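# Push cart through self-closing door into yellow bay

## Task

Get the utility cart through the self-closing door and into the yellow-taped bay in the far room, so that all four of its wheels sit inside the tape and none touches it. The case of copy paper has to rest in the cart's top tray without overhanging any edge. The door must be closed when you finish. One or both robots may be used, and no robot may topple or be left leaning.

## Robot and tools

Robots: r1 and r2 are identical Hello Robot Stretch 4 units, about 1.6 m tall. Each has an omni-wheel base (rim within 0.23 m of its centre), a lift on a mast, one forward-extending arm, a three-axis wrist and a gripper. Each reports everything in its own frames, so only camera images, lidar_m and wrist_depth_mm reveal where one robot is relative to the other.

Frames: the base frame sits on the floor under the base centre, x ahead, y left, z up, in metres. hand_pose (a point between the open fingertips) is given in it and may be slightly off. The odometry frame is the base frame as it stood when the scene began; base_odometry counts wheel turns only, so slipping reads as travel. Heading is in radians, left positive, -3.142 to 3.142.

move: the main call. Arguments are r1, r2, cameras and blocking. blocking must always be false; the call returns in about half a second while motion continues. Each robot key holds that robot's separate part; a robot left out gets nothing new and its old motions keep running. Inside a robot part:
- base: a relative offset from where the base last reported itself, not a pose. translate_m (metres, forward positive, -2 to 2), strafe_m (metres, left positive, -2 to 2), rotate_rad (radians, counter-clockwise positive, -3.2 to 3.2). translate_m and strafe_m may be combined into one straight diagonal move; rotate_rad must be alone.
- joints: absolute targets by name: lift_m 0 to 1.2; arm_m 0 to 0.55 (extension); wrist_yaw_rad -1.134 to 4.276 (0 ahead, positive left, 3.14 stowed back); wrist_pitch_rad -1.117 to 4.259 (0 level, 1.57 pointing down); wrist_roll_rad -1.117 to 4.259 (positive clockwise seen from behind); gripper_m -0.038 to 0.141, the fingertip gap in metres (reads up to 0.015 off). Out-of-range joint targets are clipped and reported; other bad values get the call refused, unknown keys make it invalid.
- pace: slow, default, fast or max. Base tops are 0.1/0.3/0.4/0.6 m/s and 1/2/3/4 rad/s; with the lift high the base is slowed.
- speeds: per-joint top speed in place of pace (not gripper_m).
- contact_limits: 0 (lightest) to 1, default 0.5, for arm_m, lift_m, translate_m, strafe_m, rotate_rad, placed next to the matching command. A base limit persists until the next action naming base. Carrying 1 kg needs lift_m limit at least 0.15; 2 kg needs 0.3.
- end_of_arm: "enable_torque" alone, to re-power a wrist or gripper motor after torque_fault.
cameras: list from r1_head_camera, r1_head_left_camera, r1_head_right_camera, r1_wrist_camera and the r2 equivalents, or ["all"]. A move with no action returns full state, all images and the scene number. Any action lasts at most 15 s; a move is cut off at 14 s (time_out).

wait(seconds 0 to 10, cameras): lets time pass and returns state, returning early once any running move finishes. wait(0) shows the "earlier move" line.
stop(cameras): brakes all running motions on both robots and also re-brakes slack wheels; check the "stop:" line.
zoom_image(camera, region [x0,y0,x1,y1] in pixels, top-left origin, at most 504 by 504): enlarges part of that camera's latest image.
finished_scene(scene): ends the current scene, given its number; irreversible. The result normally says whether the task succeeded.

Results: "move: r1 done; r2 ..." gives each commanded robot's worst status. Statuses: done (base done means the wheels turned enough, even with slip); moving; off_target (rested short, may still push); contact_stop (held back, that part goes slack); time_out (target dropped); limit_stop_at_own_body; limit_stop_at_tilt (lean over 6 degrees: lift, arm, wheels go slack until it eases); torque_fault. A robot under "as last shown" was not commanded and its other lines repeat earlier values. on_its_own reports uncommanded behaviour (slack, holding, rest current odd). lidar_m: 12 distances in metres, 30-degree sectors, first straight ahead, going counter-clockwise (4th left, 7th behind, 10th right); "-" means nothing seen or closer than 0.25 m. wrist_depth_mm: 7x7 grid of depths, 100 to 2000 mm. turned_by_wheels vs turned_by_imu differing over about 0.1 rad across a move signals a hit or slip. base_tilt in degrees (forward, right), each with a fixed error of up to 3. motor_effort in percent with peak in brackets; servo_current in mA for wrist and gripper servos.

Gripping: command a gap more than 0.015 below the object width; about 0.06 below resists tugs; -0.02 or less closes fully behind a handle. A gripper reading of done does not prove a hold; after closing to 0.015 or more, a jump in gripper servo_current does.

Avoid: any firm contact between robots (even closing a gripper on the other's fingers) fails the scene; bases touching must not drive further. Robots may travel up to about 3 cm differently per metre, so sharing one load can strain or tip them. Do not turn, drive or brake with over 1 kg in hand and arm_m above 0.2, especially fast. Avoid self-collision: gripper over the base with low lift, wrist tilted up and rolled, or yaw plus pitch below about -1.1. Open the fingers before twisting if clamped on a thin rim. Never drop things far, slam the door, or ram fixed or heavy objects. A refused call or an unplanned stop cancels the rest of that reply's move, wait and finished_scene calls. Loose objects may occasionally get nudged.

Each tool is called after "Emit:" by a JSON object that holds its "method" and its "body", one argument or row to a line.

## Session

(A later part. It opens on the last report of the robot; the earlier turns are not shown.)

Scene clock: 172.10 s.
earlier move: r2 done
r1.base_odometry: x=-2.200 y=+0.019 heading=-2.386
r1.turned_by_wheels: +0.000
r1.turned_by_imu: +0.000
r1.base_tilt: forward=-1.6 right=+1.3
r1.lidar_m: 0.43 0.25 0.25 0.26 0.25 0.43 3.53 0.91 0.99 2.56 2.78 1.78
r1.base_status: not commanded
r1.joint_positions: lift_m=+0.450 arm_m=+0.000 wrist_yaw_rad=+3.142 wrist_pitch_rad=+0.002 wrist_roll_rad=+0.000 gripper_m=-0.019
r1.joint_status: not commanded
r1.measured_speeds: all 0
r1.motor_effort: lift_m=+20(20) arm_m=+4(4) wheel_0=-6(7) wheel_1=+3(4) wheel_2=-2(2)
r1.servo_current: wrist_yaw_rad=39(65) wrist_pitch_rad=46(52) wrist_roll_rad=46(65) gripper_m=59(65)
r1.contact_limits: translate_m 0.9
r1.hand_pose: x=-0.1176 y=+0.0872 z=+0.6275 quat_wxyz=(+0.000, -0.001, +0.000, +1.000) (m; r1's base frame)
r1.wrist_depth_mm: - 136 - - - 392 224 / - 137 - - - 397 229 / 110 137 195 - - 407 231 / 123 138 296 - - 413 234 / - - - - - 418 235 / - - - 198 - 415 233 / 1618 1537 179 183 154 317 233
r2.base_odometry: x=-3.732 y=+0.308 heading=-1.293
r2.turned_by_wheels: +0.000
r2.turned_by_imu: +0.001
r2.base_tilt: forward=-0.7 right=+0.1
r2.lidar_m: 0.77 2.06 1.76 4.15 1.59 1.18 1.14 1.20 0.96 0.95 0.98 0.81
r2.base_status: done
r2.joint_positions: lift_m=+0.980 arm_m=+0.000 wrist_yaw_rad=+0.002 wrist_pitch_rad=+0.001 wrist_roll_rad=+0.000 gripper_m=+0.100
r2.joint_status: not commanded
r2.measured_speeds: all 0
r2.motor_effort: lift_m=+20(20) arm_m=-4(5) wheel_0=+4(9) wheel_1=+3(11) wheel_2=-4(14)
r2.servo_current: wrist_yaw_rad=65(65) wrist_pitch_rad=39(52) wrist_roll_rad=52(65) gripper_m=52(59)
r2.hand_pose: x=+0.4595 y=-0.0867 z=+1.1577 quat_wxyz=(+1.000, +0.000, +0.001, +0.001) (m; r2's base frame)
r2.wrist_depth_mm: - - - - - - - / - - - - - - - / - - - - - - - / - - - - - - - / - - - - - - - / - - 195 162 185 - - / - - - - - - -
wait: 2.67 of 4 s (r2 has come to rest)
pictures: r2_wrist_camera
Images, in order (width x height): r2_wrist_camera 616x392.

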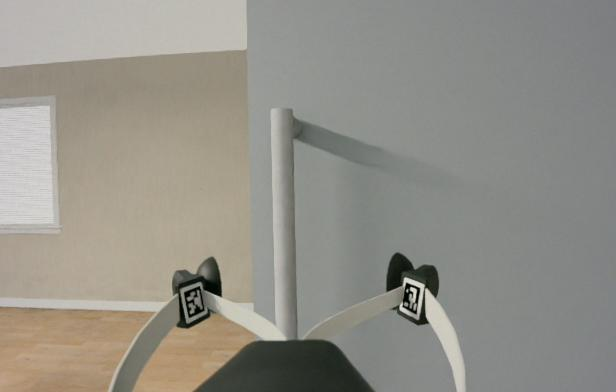

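Emit:
{"method": "move", "body": {
  "blocking": false,
  "r2": {"base":{"translate_m":0.22,"strafe_m":0.035},"contact_limits":{"translate_m":0.2}}
}}

Emit:
{"method": "wait", "body": {
  "seconds": 4,
  "cameras": ["r2_wrist_camera","r2_head_camera"]
}}

Scene clock: 180.87 s.
move: r2 moving
r1: as last shown
r1.lidar_m: 0.43 0.25 0.25 0.26 0.25 0.41 3.53 0.90 1.01 2.55 2.78 1.76
r1.servo_current: wrist_yaw_rad=59(72) wrist_pitch_rad=46(46) wrist_roll_rad=59(65) gripper_m=52(59)
r1.contact_limits: translate_m 0.9
r1.wrist_depth_mm: - 137 - - - 392 225 / - 137 - - - 397 229 / 110 137 194 - - 407 231 / 123 138 297 - - 410 233 / - - - - - 413 235 / - - - 199 - 413 233 / 1618 1576 179 183 154 315 235
r2.base_odometry: x=-3.719 y=+0.279 heading=-1.293
r2.turned_by_wheels: +0.000
r2.turned_by_imu: +0.001
r2.base_tilt: forward=-0.6 right=+0.0
r2.lidar_m: 0.71 2.11 1.72 4.29 1.69 1.25 1.19 1.24 0.97 0.94 1.00 0.80
r2.base_status: translate_m moving; strafe_m moving
r2.joint_positions: lift_m=+0.980 arm_m=+0.000 wrist_yaw_rad=+0.002 wrist_pitch_rad=+0.001 wrist_roll_rad=+0.000 gripper_m=+0.100
r2.joint_status: not commanded
r2.measured_speeds: translate_m=+0.121 strafe_m=+0.020 rotate_rad=+0.001 lift_m=+0.000 arm_m=+0.000 wrist_yaw_rad=+0.000 wrist_pitch_rad=+0.000 wrist_roll_rad=+0.000
r2.motor_effort: lift_m=+20(20) arm_m=-4(4) wheel_0=+3(9) wheel_1=+7(10) wheel_2=-11(12)
r2.servo_current: wrist_yaw_rad=52(52) wrist_pitch_rad=39(46) wrist_roll_rad=39(52) gripper_m=52(52)
r2.contact_limits: translate_m 0.2
r2.hand_pose: x=+0.4595 y=-0.0867 z=+1.1577 quat_wxyz=(+1.000, +0.000, +0.001, +0.001) (m; r2's base frame)
r2.wrist_depth_mm: - - - - - - - / - - - - - - - / - - - 496 - - - / - - - 504 - - - / - - - - - - - / - - 195 162 185 - - / - - - - - - -
pictures: none

Scene clock: 182.53 s.
earlier move: r2 done
r1.base_odometry: x=-2.200 y=+0.019 heading=-2.386
r1.turned_by_wheels: +0.000
r1.turned_by_imu: +0.000
r1.base_tilt: forward=-1.6 right=+1.3
r1.lidar_m: 0.41 0.25 0.25 0.26 0.25 0.39 3.54 0.90 0.99 2.56 2.77 1.76
r1.base_status: not commanded
r1.joint_positions: lift_m=+0.450 arm_m=+0.000 wrist_yaw_rad=+3.142 wrist_pitch_rad=+0.002 wrist_roll_rad=+0.000 gripper_m=-0.019
r1.joint_status: not commanded
r1.measured_speeds: all 0
r1.motor_effort: lift_m=+20(20) arm_m=+4(4) wheel_0=-6(7) wheel_1=+3(4) wheel_2=-2(2)
r1.servo_current: wrist_yaw_rad=39(72) wrist_pitch_rad=39(46) wrist_roll_rad=52(65) gripper_m=52(59)
r1.contact_limits: translate_m 0.9
r1.hand_pose: x=-0.1176 y=+0.0872 z=+0.6275 quat_wxyz=(+0.000, -0.001, +0.000, +1.000) (m; r1's base frame)
r1.wrist_depth_mm: - 137 - - - 392 224 / - 137 - - - 399 229 / 110 137 195 - - 404 230 / 123 138 294 - - 413 233 / - - - - - 415 234 / - - - 198 - 415 234 / 1618 1499 179 183 154 319 232
r2.base_odometry: x=-3.638 y=+0.106 heading=-1.293
r2.turned_by_wheels: +0.000
r2.turned_by_imu: +0.000
r2.base_tilt: forward=-0.7 right=+0.1
r2.lidar_m: 0.53 3.50 1.60 4.80 1.91 1.42 1.35 1.39 1.04 0.97 0.79 0.62
r2.base_status: done
r2.joint_positions: lift_m=+0.980 arm_m=+0.000 wrist_yaw_rad=+0.002 wrist_pitch_rad=+0.001 wrist_roll_rad=+0.000 gripper_m=+0.100
r2.joint_status: not commanded
r2.measured_speeds: all 0
r2.motor_effort: lift_m=+20(20) arm_m=-4(5) wheel_0=+2(9) wheel_1=+3(10) wheel_2=-4(13)
r2.servo_current: wrist_yaw_rad=59(59) wrist_pitch_rad=39(46) wrist_roll_rad=46(59) gripper_m=46(59)
r2.contact_limits: translate_m 0.2
r2.hand_pose: x=+0.4595 y=-0.0867 z=+1.1577 quat_wxyz=(+1.000, +0.000, +0.001, +0.001) (m; r2's base frame)
r2.wrist_depth_mm: - - - 379 366 345 336 / - - - 375 364 347 338 / - - - 377 366 351 342 / - - - 377 370 353 343 / - - - 379 373 355 343 / - - 197 315 194 353 342 / - - - - 370 359 347
wait: 1.67 of 4 s (r2 has come to rest)
pictures: r2_head_camera, r2_wrist_camera
Images, in order (width x height): r2_head_camera 420x560, r2_wrist_camera 616x392.

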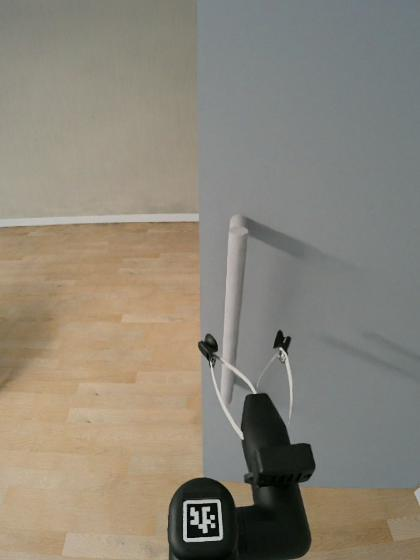

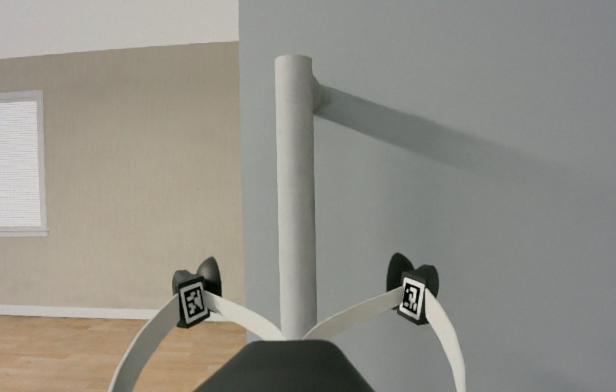

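Emit:
{"method": "move", "body": {
  "blocking": false,
  "r2": {"base":{"translate_m":0.08,"strafe_m":0.006},"contact_limits":{"translate_m":0.2}}
}}

Emit:
{"method": "wait", "body": {
  "seconds": 2
}}

Emit:
{"method": "move", "body": {
  "blocking": false,
  "r2": {"joints":{"arm_m":0.12},"pace":"slow","contact_limits":{"arm_m":0}}
}}

Emit:
{"method": "wait", "body": {
  "seconds": 3,
  "cameras": ["r2_wrist_camera"]
}}

Scene clock: 187.77 s.
move: r2 moving
r1: as last shown
r1.lidar_m: 0.44 0.25 0.25 0.26 0.25 0.42 3.51 0.91 1.00 2.56 2.77 1.78
r1.servo_current: wrist_yaw_rad=46(59) wrist_pitch_rad=46(52) wrist_roll_rad=65(65) gripper_m=52(59)
r1.contact_limits: translate_m 0.9
r1.wrist_depth_mm: - 136 - - - 392 225 / - 137 - - - 397 229 / 110 137 195 - - 407 231 / 123 138 297 - - 410 234 / - - - - - 415 235 / - - - 198 - 415 233 / 1618 1576 179 184 154 319 233
r2.base_odometry: x=-3.627 y=+0.076 heading=-1.293
r2.turned_by_wheels: +0.000
r2.turned_by_imu: +0.001
r2.base_tilt: forward=-0.7 right=+0.1
r2.lidar_m: 0.50 3.50 1.60 4.82 1.94 1.46 1.40 1.40 1.03 0.98 0.75 0.58
r2.base_status: translate_m moving; strafe_m moving
r2.joint_positions: lift_m=+0.980 arm_m=+0.000 wrist_yaw_rad=+0.002 wrist_pitch_rad=+0.001 wrist_roll_rad=+0.000 gripper_m=+0.100
r2.joint_status: not commanded
r2.measured_speeds: translate_m=+0.121 strafe_m=+0.008 rotate_rad=-0.002 lift_m=+0.000 arm_m=+0.000 wrist_yaw_rad=+0.000 wrist_pitch_rad=+0.000 wrist_roll_rad=+0.000
r2.motor_effort: lift_m=+20(20) arm_m=-4(4) wheel_0=+8(12) wheel_1=+8(9) wheel_2=-11(13)
r2.servo_current: wrist_yaw_rad=59(59) wrist_pitch_rad=39(46) wrist_roll_rad=46(59) gripper_m=46(59)
r2.contact_limits: translate_m 0.2
r2.hand_pose: x=+0.4595 y=-0.0867 z=+1.1577 quat_wxyz=(+1.000, +0.000, +0.001, +0.001) (m; r2's base frame)
r2.wrist_depth_mm: - - - 353 338 325 314 / - - - 347 340 325 317 / - - - 353 343 330 319 / - - - 355 345 329 319 / - - - 355 347 332 320 / - - 198 286 195 330 325 / - - - - 345 336 325
pictures: none

Scene clock: 188.70 s.
earlier move: r2 done
r1.base_odometry: x=-2.200 y=+0.019 heading=-2.386
r1.turned_by_wheels: +0.000
r1.turned_by_imu: +0.000
r1.base_tilt: forward=-1.6 right=+1.3
r1.lidar_m: 0.41 0.25 0.26 0.25 0.25 0.40 3.55 0.90 0.99 2.55 2.81 1.77
r1.base_status: not commanded
r1.joint_positions: lift_m=+0.450 arm_m=+0.000 wrist_yaw_rad=+3.142 wrist_pitch_rad=+0.002 wrist_roll_rad=+0.000 gripper_m=-0.019
r1.joint_status: not commanded
r1.measured_speeds: all 0
r1.motor_effort: lift_m=+20(20) arm_m=+4(4) wheel_0=-6(7) wheel_1=+3(4) wheel_2=-2(2)
r1.servo_current: wrist_yaw_rad=39(59) wrist_pitch_rad=39(52) wrist_roll_rad=65(65) gripper_m=46(59)
r1.contact_limits: translate_m 0.9
r1.hand_pose: x=-0.1176 y=+0.0872 z=+0.6275 quat_wxyz=(+0.000, -0.001, +0.000, +1.000) (m; r1's base frame)
r1.wrist_depth_mm: - 137 - - - 389 224 / - 136 - - - 399 230 / 110 137 194 - - 404 231 / 123 138 296 - - 413 234 / - - - - - 418 235 / - - - 198 - 418 234 / 1618 1499 179 183 154 319 234
r2.base_odometry: x=-3.611 y=+0.031 heading=-1.293
r2.turned_by_wheels: +0.000
r2.turned_by_imu: +0.000
r2.base_tilt: forward=-0.7 right=+0.0
r2.lidar_m: 0.46 3.45 1.57 4.79 2.06 1.51 1.43 1.41 1.05 0.97 0.69 0.53
r2.base_status: done
r2.joint_positions: lift_m=+0.980 arm_m=+0.000 wrist_yaw_rad=+0.002 wrist_pitch_rad=+0.001 wrist_roll_rad=+0.000 gripper_m=+0.100
r2.joint_status: not commanded
r2.measured_speeds: all 0
r2.motor_effort: lift_m=+20(20) arm_m=-4(5) wheel_0=+3(12) wheel_1=+3(9) wheel_2=-4(13)
r2.servo_current: wrist_yaw_rad=33(59) wrist_pitch_rad=39(46) wrist_roll_rad=46(59) gripper_m=52(59)
r2.contact_limits: translate_m 0.2
r2.hand_pose: x=+0.4595 y=-0.0867 z=+1.1577 quat_wxyz=(+1.000, +0.000, +0.001, +0.001) (m; r2's base frame)
r2.wrist_depth_mm: - - - 250 290 276 266 / - - - 225 289 277 268 / - - - 298 290 279 271 / - - - 236 294 281 271 / - - 322 235 296 281 273 / - - 195 231 195 283 273 / - - - - 296 285 274
wait: 0.93 of 2 s (r2 has come to rest)
pictures: none

Scene clock: 189.20 s.
move: r2 moving
r1: as last shown
r1.lidar_m: 0.43 0.25 0.25 0.26 0.25 0.43 3.54 0.90 1.00 2.55 2.78 1.76
r1.servo_current: wrist_yaw_rad=39(52) wrist_pitch_rad=46(46) wrist_roll_rad=26(65) gripper_m=46(59)
r1.contact_limits: translate_m 0.9
r1.wrist_depth_mm: - 136 - - - 392 224 / - 137 - - - 397 229 / 110 137 195 - - 404 230 / 123 138 296 - - 410 233 / - - - - - 418 234 / - - - 198 - 415 234 / 1661 1537 179 183 154 317 234
r2.base_odometry: x=-3.611 y=+0.031 heading=-1.293
r2.turned_by_wheels: +0.000
r2.turned_by_imu: +0.000
r2.base_tilt: forward=-0.7 right=+0.0
r2.lidar_m: 0.46 3.46 1.57 4.79 2.02 1.49 1.44 1.39 1.05 0.99 0.69 0.53
r2.base_status: not commanded
r2.joint_positions: lift_m=+0.980 arm_m=+0.012 wrist_yaw_rad=+0.002 wrist_pitch_rad=+0.001 wrist_roll_rad=+0.000 gripper_m=+0.100
r2.joint_status: arm_m moving
r2.measured_speeds: translate_m=+0.000 strafe_m=+0.000 rotate_rad=+0.000 lift_m=+0.000 arm_m=+0.049 wrist_yaw_rad=+0.000 wrist_pitch_rad=+0.000 wrist_roll_rad=+0.000
r2.motor_effort: lift_m=+20(20) arm_m=+11(11) wheel_0=+3(4) wheel_1=+3(3) wheel_2=-4(4)
r2.servo_current: wrist_yaw_rad=33(52) wrist_pitch_rad=39(46) wrist_roll_rad=39(65) gripper_m=46(59)
r2.contact_limits: arm_m 0; translate_m 0.2
r2.hand_pose: x=+0.4720 y=-0.0867 z=+1.1577 quat_wxyz=(+1.000, +0.000, +0.001, +0.001) (m; r2's base frame)
r2.wrist_depth_mm: - - - 216 278 266 258 / - - - 216 279 268 259 / - - - 220 283 271 262 / - - - 218 285 272 264 / - - 310 228 286 273 265 / - - 197 220 195 271 267 / - - - - 286 274 266
pictures: none

Scene clock: 190.17 s.
earlier move: r2 contact_stop
r1.base_odometry: x=-2.200 y=+0.019 heading=-2.386
r1.turned_by_wheels: +0.000
r1.turned_by_imu: +0.000
r1.base_tilt: forward=-1.6 right=+1.3
r1.lidar_m: 0.40 0.25 0.25 0.28 0.25 0.43 3.51 0.90 0.99 2.56 2.79 1.81
r1.base_status: not commanded
r1.joint_positions: lift_m=+0.450 arm_m=+0.000 wrist_yaw_rad=+3.142 wrist_pitch_rad=+0.002 wrist_roll_rad=+0.000 gripper_m=-0.019
r1.joint_status: not commanded
r1.measured_speeds: all 0
r1.motor_effort: lift_m=+20(20) arm_m=+4(4) wheel_0=-10(10) wheel_1=+10(11) wheel_2=-2(2)
r1.servo_current: wrist_yaw_rad=39(59) wrist_pitch_rad=39(46) wrist_roll_rad=52(72) gripper_m=59(59)
r1.contact_limits: translate_m 0.9
r1.hand_pose: x=-0.1176 y=+0.0872 z=+0.6275 quat_wxyz=(+0.000, -0.001, +0.000, +1.000) (m; r1's base frame)
r1.wrist_depth_mm: - 136 - - - 394 226 / - 137 - - - 399 229 / 110 137 194 - - 407 231 / 123 138 296 - - 413 234 / - - - - - 418 234 / - - - 198 - 415 234 / 1618 1499 180 183 154 319 235
r2.base_odometry: x=-3.611 y=+0.031 heading=-1.293
r2.turned_by_wheels: +0.000
r2.turned_by_imu: +0.000
r2.base_tilt: forward=-0.7 right=+0.1
r2.lidar_m: 0.45 3.47 1.56 4.79 2.03 1.50 1.43 1.44 1.04 0.99 0.70 0.54
r2.base_status: not commanded
r2.joint_positions: lift_m=+0.980 arm_m=+0.062 wrist_yaw_rad=-0.006 wrist_pitch_rad=+0.001 wrist_roll_rad=+0.000 gripper_m=+0.100
r2.joint_status: arm_m contact_stop (moved +0.062 of +0.120)
r2.measured_speeds: translate_m=+0.000 strafe_m=+0.000 rotate_rad=+0.000 lift_m=+0.000 arm_m=+0.000 wrist_yaw_rad=-0.001 wrist_pitch_rad=+0.000 wrist_roll_rad=+0.000
r2.on_its_own: arm_m is slack since a contact_stop (your +0.120 is given up)
r2.motor_effort: lift_m=+20(20) arm_m=+0(14) wheel_0=+4(4) wheel_1=+3(3) wheel_2=-7(7)
r2.servo_current: wrist_yaw_rad=59(59) wrist_pitch_rad=39(46) wrist_roll_rad=52(65) gripper_m=52(59)
r2.contact_limits: arm_m 0; translate_m 0.2
r2.hand_pose: x=+0.5211 y=-0.0892 z=+1.1577 quat_wxyz=(+1.000, +0.000, +0.001, -0.003) (m; r2's base frame)
r2.wrist_depth_mm: - - 253 238 233 224 219 / - - 253 241 235 226 220 / - - 256 241 236 229 222 / - - 258 244 237 230 224 / - - 258 246 240 230 224 / - - 190 182 208 229 225 / - - 263 - 240 233 228
wait: 0.97 of 3 s (r2 has come to rest)
pictures: r2_wrist_camera
Images, in order (width x height): r2_wrist_camera 616x392.

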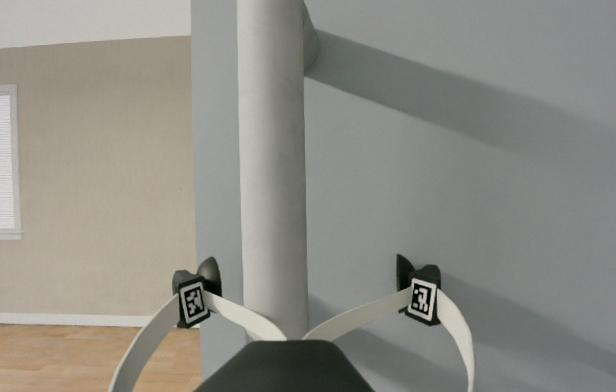

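Emit:
{"method": "move", "body": {
  "blocking": false,
  "r2": {"base":{"strafe_m":0.014},"joints":{"arm_m":0.07},"contact_limits":{"arm_m":0.1}}
}}

Emit:
{"method": "wait", "body": {
  "seconds": 1.5
}}

Emit:
{"method": "move", "body": {
  "blocking": false,
  "r2": {"joints":{"gripper_m":-0.035}}
}}

Emit:
{"method": "wait", "body": {
  "seconds": 3,
  "cameras": ["r2_wrist_camera","r2_head_camera"]
}}

Scene clock: 196.27 s.
move: r2 contact_stop
r1: as last shown
r1.lidar_m: 0.44 0.25 0.25 0.25 0.25 0.42 3.55 0.89 1.00 2.55 2.79 1.79
r1.motor_effort: lift_m=+20(20) arm_m=+4(4) wheel_0=-10(10) wheel_1=+11(11) wheel_2=-2(2)
r1.servo_current: wrist_yaw_rad=46(52) wrist_pitch_rad=46(46) wrist_roll_rad=52(59) gripper_m=59(59)
r1.contact_limits: translate_m 0.9
r1.wrist_depth_mm: - 136 - - - 399 225 / - 137 - - - 399 229 / 110 137 195 - - 404 231 / 123 138 296 - - 413 234 / - - - - - 415 234 / - - - 198 - 421 234 / 1661 1537 179 184 154 319 234
r2.base_odometry: x=-3.597 y=+0.035 heading=-1.294
r2.turned_by_wheels: -0.001
r2.turned_by_imu: -0.003
r2.base_tilt: forward=-0.7 right=+0.1
r2.lidar_m: 0.46 3.47 1.53 4.79 2.04 1.49 1.43 1.46 1.06 1.00 0.69 0.54
r2.base_status: strafe_m moving
r2.joint_positions: lift_m=+0.980 arm_m=+0.065 wrist_yaw_rad=-0.010 wrist_pitch_rad=+0.001 wrist_roll_rad=+0.000 gripper_m=+0.100
r2.joint_status: arm_m contact_stop (moved +0.003 of +0.008)
r2.measured_speeds: translate_m=+0.000 strafe_m=+0.000 rotate_rad=+0.000 lift_m=+0.000 arm_m=+0.000 wrist_yaw_rad=-0.001 wrist_pitch_rad=+0.000 wrist_roll_rad=+0.000
r2.on_its_own: arm_m is slack since a contact_stop (your +0.070 is given up)
r2.motor_effort: lift_m=+20(20) arm_m=+0(17) wheel_0=-2(8) wheel_1=+2(11) wheel_2=-9(9)
r2.servo_current: wrist_yaw_rad=65(65) wrist_pitch_rad=39(46) wrist_roll_rad=46(52) gripper_m=52(59)
r2.contact_limits: arm_m 0.1
r2.hand_pose: x=+0.5237 y=-0.0903 z=+1.1577 quat_wxyz=(+1.000, +0.000, +0.001, -0.005) (m; r2's base frame)
r2.wrist_depth_mm: - - 252 166 234 227 220 / - - 253 166 236 227 221 / - - 254 167 237 229 223 / - - 255 168 239 230 224 / - - 256 169 240 231 225 / - - 200 170 237 231 227 / - - - - 240 235 228
pictures: none

not run: a stop that you did not command came earlier in this reply.

not run: a stop that you did not command came earlier in this reply.

not run: a stop that you did not command came earlier in this reply.

Emit:
{"method": "move", "body": {
  "blocking": false,
  "r2": {"joints":{"gripper_m":-0.035}}
}}

Emit:
{"method": "wait", "body": {
  "seconds": 3,
  "cameras": ["r2_wrist_camera","r2_head_camera"]
}}

Scene clock: 204.90 s.
earlier move: r2 done
move: r2 moving
r1: as last shown
r1.lidar_m: 0.43 0.25 0.25 0.27 0.25 0.45 3.55 0.88 0.99 2.56 2.81 1.76
r1.motor_effort: lift_m=+20(20) arm_m=+4(4) wheel_0=-10(10) wheel_1=+10(11) wheel_2=-2(2)
r1.servo_current: wrist_yaw_rad=52(65) wrist_pitch_rad=39(46) wrist_roll_rad=46(59) gripper_m=46(52)
r1.contact_limits: translate_m 0.9
r1.wrist_depth_mm: - 137 - - - 397 226 / - 137 - - - 399 229 / 110 137 195 - - 404 232 / 123 138 296 - - 413 234 / - - - - - 415 236 / - - - 198 - 421 235 / 1618 1499 179 184 154 317 233
r2.base_odometry: x=-3.597 y=+0.035 heading=-1.294
r2.turned_by_wheels: +0.000
r2.turned_by_imu: +0.000
r2.base_tilt: forward=-0.8 right=+0.1
r2.lidar_m: 0.48 3.46 1.55 4.78 2.02 1.51 1.45 1.43 1.02 1.01 0.70 0.53
r2.base_status: done
r2.joint_positions: lift_m=+0.980 arm_m=+0.065 wrist_yaw_rad=-0.013 wrist_pitch_rad=+0.001 wrist_roll_rad=+0.000 gripper_m=+0.083
r2.joint_status: gripper_m moving
r2.measured_speeds: translate_m=+0.000 strafe_m=+0.000 rotate_rad=+0.000 lift_m=+0.000 arm_m=+0.000 wrist_yaw_rad=-0.015 wrist_pitch_rad=+0.000 wrist_roll_rad=+0.000
r2.on_its_own: arm_m is slack since a contact_stop (your +0.070 is given up)
r2.motor_effort: lift_m=+20(20) arm_m=+0(0) wheel_0=-1(1) wheel_1=+2(3) wheel_2=-9(9)
r2.servo_current: wrist_yaw_rad=85(85) wrist_pitch_rad=39(46) wrist_roll_rad=39(59) gripper_m=150(150)
r2.contact_limits: arm_m 0.1
r2.hand_pose: x=+0.5235 y=-0.0911 z=+1.1577 quat_wxyz=(+1.000, +0.000, +0.001, -0.006) (m; r2's base frame)
r2.wrist_depth_mm: - - 251 171 236 228 222 / - - 254 166 236 229 223 / - - 254 172 238 229 224 / - - 256 172 239 232 226 / - - 257 173 241 234 228 / - - 196 173 192 232 229 / - - 263 - 241 236 229
pictures: none

Scene clock: 206.43 s.
earlier move: r2 done
r1.base_odometry: x=-2.200 y=+0.019 heading=-2.386
r1.turned_by_wheels: +0.000
r1.turned_by_imu: +0.000
r1.base_tilt: forward=-1.6 right=+1.2
r1.lidar_m: 0.41 0.25 0.25 0.25 0.25 0.41 3.53 0.91 1.00 2.53 2.77 1.78
r1.base_status: not commanded
r1.joint_positions: lift_m=+0.450 arm_m=+0.000 wrist_yaw_rad=+3.142 wrist_pitch_rad=+0.002 wrist_roll_rad=+0.000 gripper_m=-0.019
r1.joint_status: not commanded
r1.measured_speeds: all 0
r1.motor_effort: lift_m=+20(20) arm_m=+4(4) wheel_0=-8(10) wheel_1=+7(11) wheel_2=-2(2)
r1.servo_current: wrist_yaw_rad=39(78) wrist_pitch_rad=39(46) wrist_roll_rad=39(59) gripper_m=52(59)
r1.contact_limits: translate_m 0.9
r1.hand_pose: x=-0.1176 y=+0.0872 z=+0.6275 quat_wxyz=(+0.000, -0.001, +0.000, +1.000) (m; r1's base frame)
r1.wrist_depth_mm: - 137 - - - 392 224 / - 137 - - - 399 229 / 110 137 193 - - 407 231 / 123 138 296 - - 413 235 / - - - - - 418 234 / - - - 198 - 418 235 / 1618 1499 179 184 154 317 234
r2.base_odometry: x=-3.597 y=+0.035 heading=-1.294
r2.turned_by_wheels: +0.000
r2.turned_by_imu: +0.000
r2.base_tilt: forward=-0.7 right=+0.0
r2.lidar_m: 0.44 3.46 1.55 4.80 2.05 1.49 1.45 1.44 1.04 1.00 0.69 0.56
r2.base_status: done
r2.joint_positions: lift_m=+0.980 arm_m=+0.065 wrist_yaw_rad=-0.005 wrist_pitch_rad=+0.001 wrist_roll_rad=+0.000 gripper_m=-0.033
r2.joint_status: all done
r2.measured_speeds: all 0
r2.on_its_own: arm_m is slack since a contact_stop (your +0.070 is given up)
r2.motor_effort: lift_m=+20(20) arm_m=+0(0) wheel_0=-2(3) wheel_1=+3(3) wheel_2=-6(9)
r2.servo_current: wrist_yaw_rad=52(111) wrist_pitch_rad=39(46) wrist_roll_rad=52(59) gripper_m=117(228)
r2.contact_limits: arm_m 0.1
r2.hand_pose: x=+0.5242 y=-0.0887 z=+1.1577 quat_wxyz=(+1.000, +0.000, +0.001, -0.002) (m; r2's base frame)
r2.wrist_depth_mm: - - 250 160 229 221 215 / - - 251 161 231 223 216 / - - 252 163 232 224 217 / - - 253 164 234 225 219 / - - 255 164 236 226 220 / - - 184 164 179 226 221 / - - 259 - 235 225 222
wait: 1.53 of 3 s (r2 has come to rest)
pictures: r2_head_camera, r2_wrist_camera
Images, in order (width x height): r2_head_camera 420x560, r2_wrist_camera 616x392.

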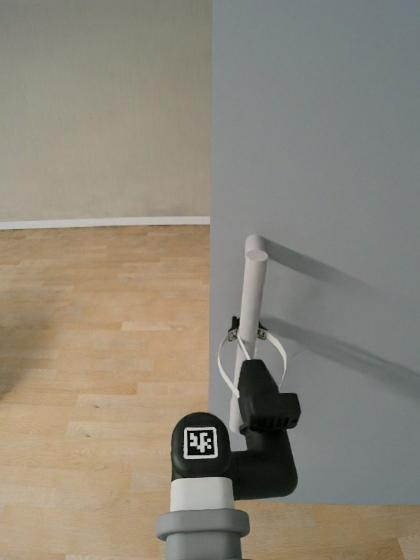

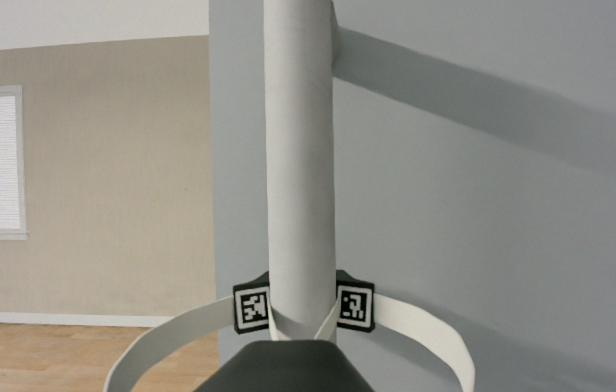

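Emit:
{"method": "move", "body": {
  "blocking": false,
  "r2": {"joints":{"arm_m":0.062},"pace":"slow"},
  "r1": {"base":{"translate_m":0.23,"strafe_m":-0.89},"joints":{"lift_m":0.685}}
}}

Emit:
{"method": "wait", "body": {
  "seconds": 1,
  "cameras": ["r2_head_camera"]
}}

Emit:
{"method": "wait", "body": {
  "seconds": 4,
  "cameras": ["r1_head_camera","r2_head_camera","r1_head_left_camera"]
}}

Scene clock: 220.13 s.
move: r1 moving; r2 moving
r1.base_odometry: x=-2.227 y=+0.036 heading=-2.386
r1.turned_by_wheels: +0.000
r1.turned_by_imu: -0.001
r1.base_tilt: forward=-1.6 right=+1.2
r1.lidar_m: 1.68 0.25 0.25 0.25 0.25 0.48 3.57 0.88 1.01 2.54 2.76 1.76
r1.base_status: translate_m moving; strafe_m moving
r1.joint_positions: lift_m=+0.488 arm_m=+0.000 wrist_yaw_rad=+3.142 wrist_pitch_rad=+0.002 wrist_roll_rad=+0.000 gripper_m=-0.019
r1.joint_status: lift_m moving
r1.measured_speeds: translate_m=+0.032 strafe_m=-0.121 rotate_rad=-0.006 lift_m=+0.146 arm_m=+0.000 wrist_yaw_rad=+0.000 wrist_pitch_rad=+0.000 wrist_roll_rad=+0.000
r1.motor_effort: lift_m=+27(27) arm_m=+4(4) wheel_0=+11(11) wheel_1=-8(8) wheel_2=-3(6)
r1.servo_current: wrist_yaw_rad=59(65) wrist_pitch_rad=39(46) wrist_roll_rad=46(59) gripper_m=46(59)
r1.hand_pose: x=-0.1176 y=+0.0872 z=+0.6652 quat_wxyz=(+0.000, -0.001, +0.000, +1.000) (m; r1's base frame)
r1.wrist_depth_mm: - 136 - - - 488 283 / - 137 - - - 500 285 / 110 137 195 - - 508 271 / 123 138 296 - - 517 294 / - - - - - 525 294 / - - - 198 - 525 294 / 1576 1537 179 184 154 399 271
r2.base_odometry: x=-3.597 y=+0.035 heading=-1.293
r2.turned_by_wheels: +0.000
r2.turned_by_imu: +0.001
r2.base_tilt: forward=-0.6 right=+0.1
r2.lidar_m: 0.47 3.46 1.53 4.79 2.01 1.51 1.44 1.43 1.06 1.01 0.68 0.54
r2.base_status: not commanded
r2.joint_positions: lift_m=+0.980 arm_m=+0.062 wrist_yaw_rad=-0.003 wrist_pitch_rad=+0.001 wrist_roll_rad=+0.000 gripper_m=-0.033
r2.joint_status: arm_m moving
r2.measured_speeds: all 0
r2.motor_effort: lift_m=+20(20) arm_m=-8(16) wheel_0=-2(3) wheel_1=+2(3) wheel_2=-1(6)
r2.servo_current: wrist_yaw_rad=46(59) wrist_pitch_rad=39(46) wrist_roll_rad=52(52) gripper_m=124(124)
r2.hand_pose: x=+0.5214 y=-0.0882 z=+1.1577 quat_wxyz=(+1.000, +0.000, +0.001, -0.001) (m; r2's base frame)
r2.wrist_depth_mm: - - 251 162 230 221 215 / - - 252 163 232 224 216 / - - 255 163 234 225 218 / - - 255 164 236 227 219 / - - 257 166 235 227 220 / - - 184 166 180 227 221 / - - 258 - 236 224 222
pictures: none

Scene clock: 220.27 s.
earlier move: r1 moving; r2 done
r1.base_odometry: x=-2.244 y=+0.047 heading=-2.386
r1.turned_by_wheels: +0.000
r1.turned_by_imu: +0.000
r1.base_tilt: forward=-1.6 right=+1.3
r1.lidar_m: 1.67 0.28 0.25 0.25 0.30 0.50 3.56 0.87 1.07 2.50 2.73 1.78
r1.base_status: translate_m moving; strafe_m moving
r1.joint_positions: lift_m=+0.510 arm_m=+0.000 wrist_yaw_rad=+3.142 wrist_pitch_rad=+0.002 wrist_roll_rad=+0.000 gripper_m=-0.019
r1.joint_status: lift_m moving
r1.measured_speeds: translate_m=+0.041 strafe_m=-0.156 rotate_rad=-0.004 lift_m=+0.186 arm_m=+0.000 wrist_yaw_rad=+0.000 wrist_pitch_rad=+0.000 wrist_roll_rad=+0.000
r1.motor_effort: lift_m=+26(27) arm_m=+4(4) wheel_0=+9(11) wheel_1=-7(8) wheel_2=-6(6)
r1.servo_current: wrist_yaw_rad=59(65) wrist_pitch_rad=46(46) wrist_roll_rad=39(59) gripper_m=52(59)
r1.hand_pose: x=-0.1176 y=+0.0872 z=+0.6880 quat_wxyz=(+0.000, -0.001, +0.000, +1.000) (m; r1's base frame)
r1.wrist_depth_mm: - 137 - - - 559 320 / - 137 - - - 504 325 / 110 137 195 - - 512 330 / 123 138 294 - - - 309 / - - - - - - 309 / - - - 198 - 597 310 / 1618 1618 179 183 154 452 332
r2.base_odometry: x=-3.597 y=+0.035 heading=-1.293
r2.turned_by_wheels: +0.000
r2.turned_by_imu: +0.000
r2.base_tilt: forward=-0.6 right=+0.1
r2.lidar_m: 0.46 3.47 1.54 4.79 2.00 1.49 1.43 1.46 1.03 1.00 0.65 0.52
r2.base_status: not commanded
r2.joint_positions: lift_m=+0.980 arm_m=+0.062 wrist_yaw_rad=-0.003 wrist_pitch_rad=+0.001 wrist_roll_rad=+0.000 gripper_m=-0.033
r2.joint_status: all done
r2.measured_speeds: all 0
r2.motor_effort: lift_m=+20(20) arm_m=-9(16) wheel_0=-2(3) wheel_1=+2(3) wheel_2=-1(6)
r2.servo_current: wrist_yaw_rad=33(59) wrist_pitch_rad=39(46) wrist_roll_rad=46(52) gripper_m=124(124)
r2.hand_pose: x=+0.5214 y=-0.0882 z=+1.1577 quat_wxyz=(+1.000, +0.000, +0.001, -0.001) (m; r2's base frame)
r2.wrist_depth_mm: - - 251 162 231 222 215 / - - 253 163 231 223 216 / - - 254 164 233 224 217 / - - 255 164 235 226 220 / - - 257 166 236 227 222 / - - 184 166 180 228 222 / - - 259 - 237 224 224
wait: 0.13 of 1 s (r2 has come to rest)
pictures: r2_head_camera
Images, in order (width x height): r2_head_camera 420x560.

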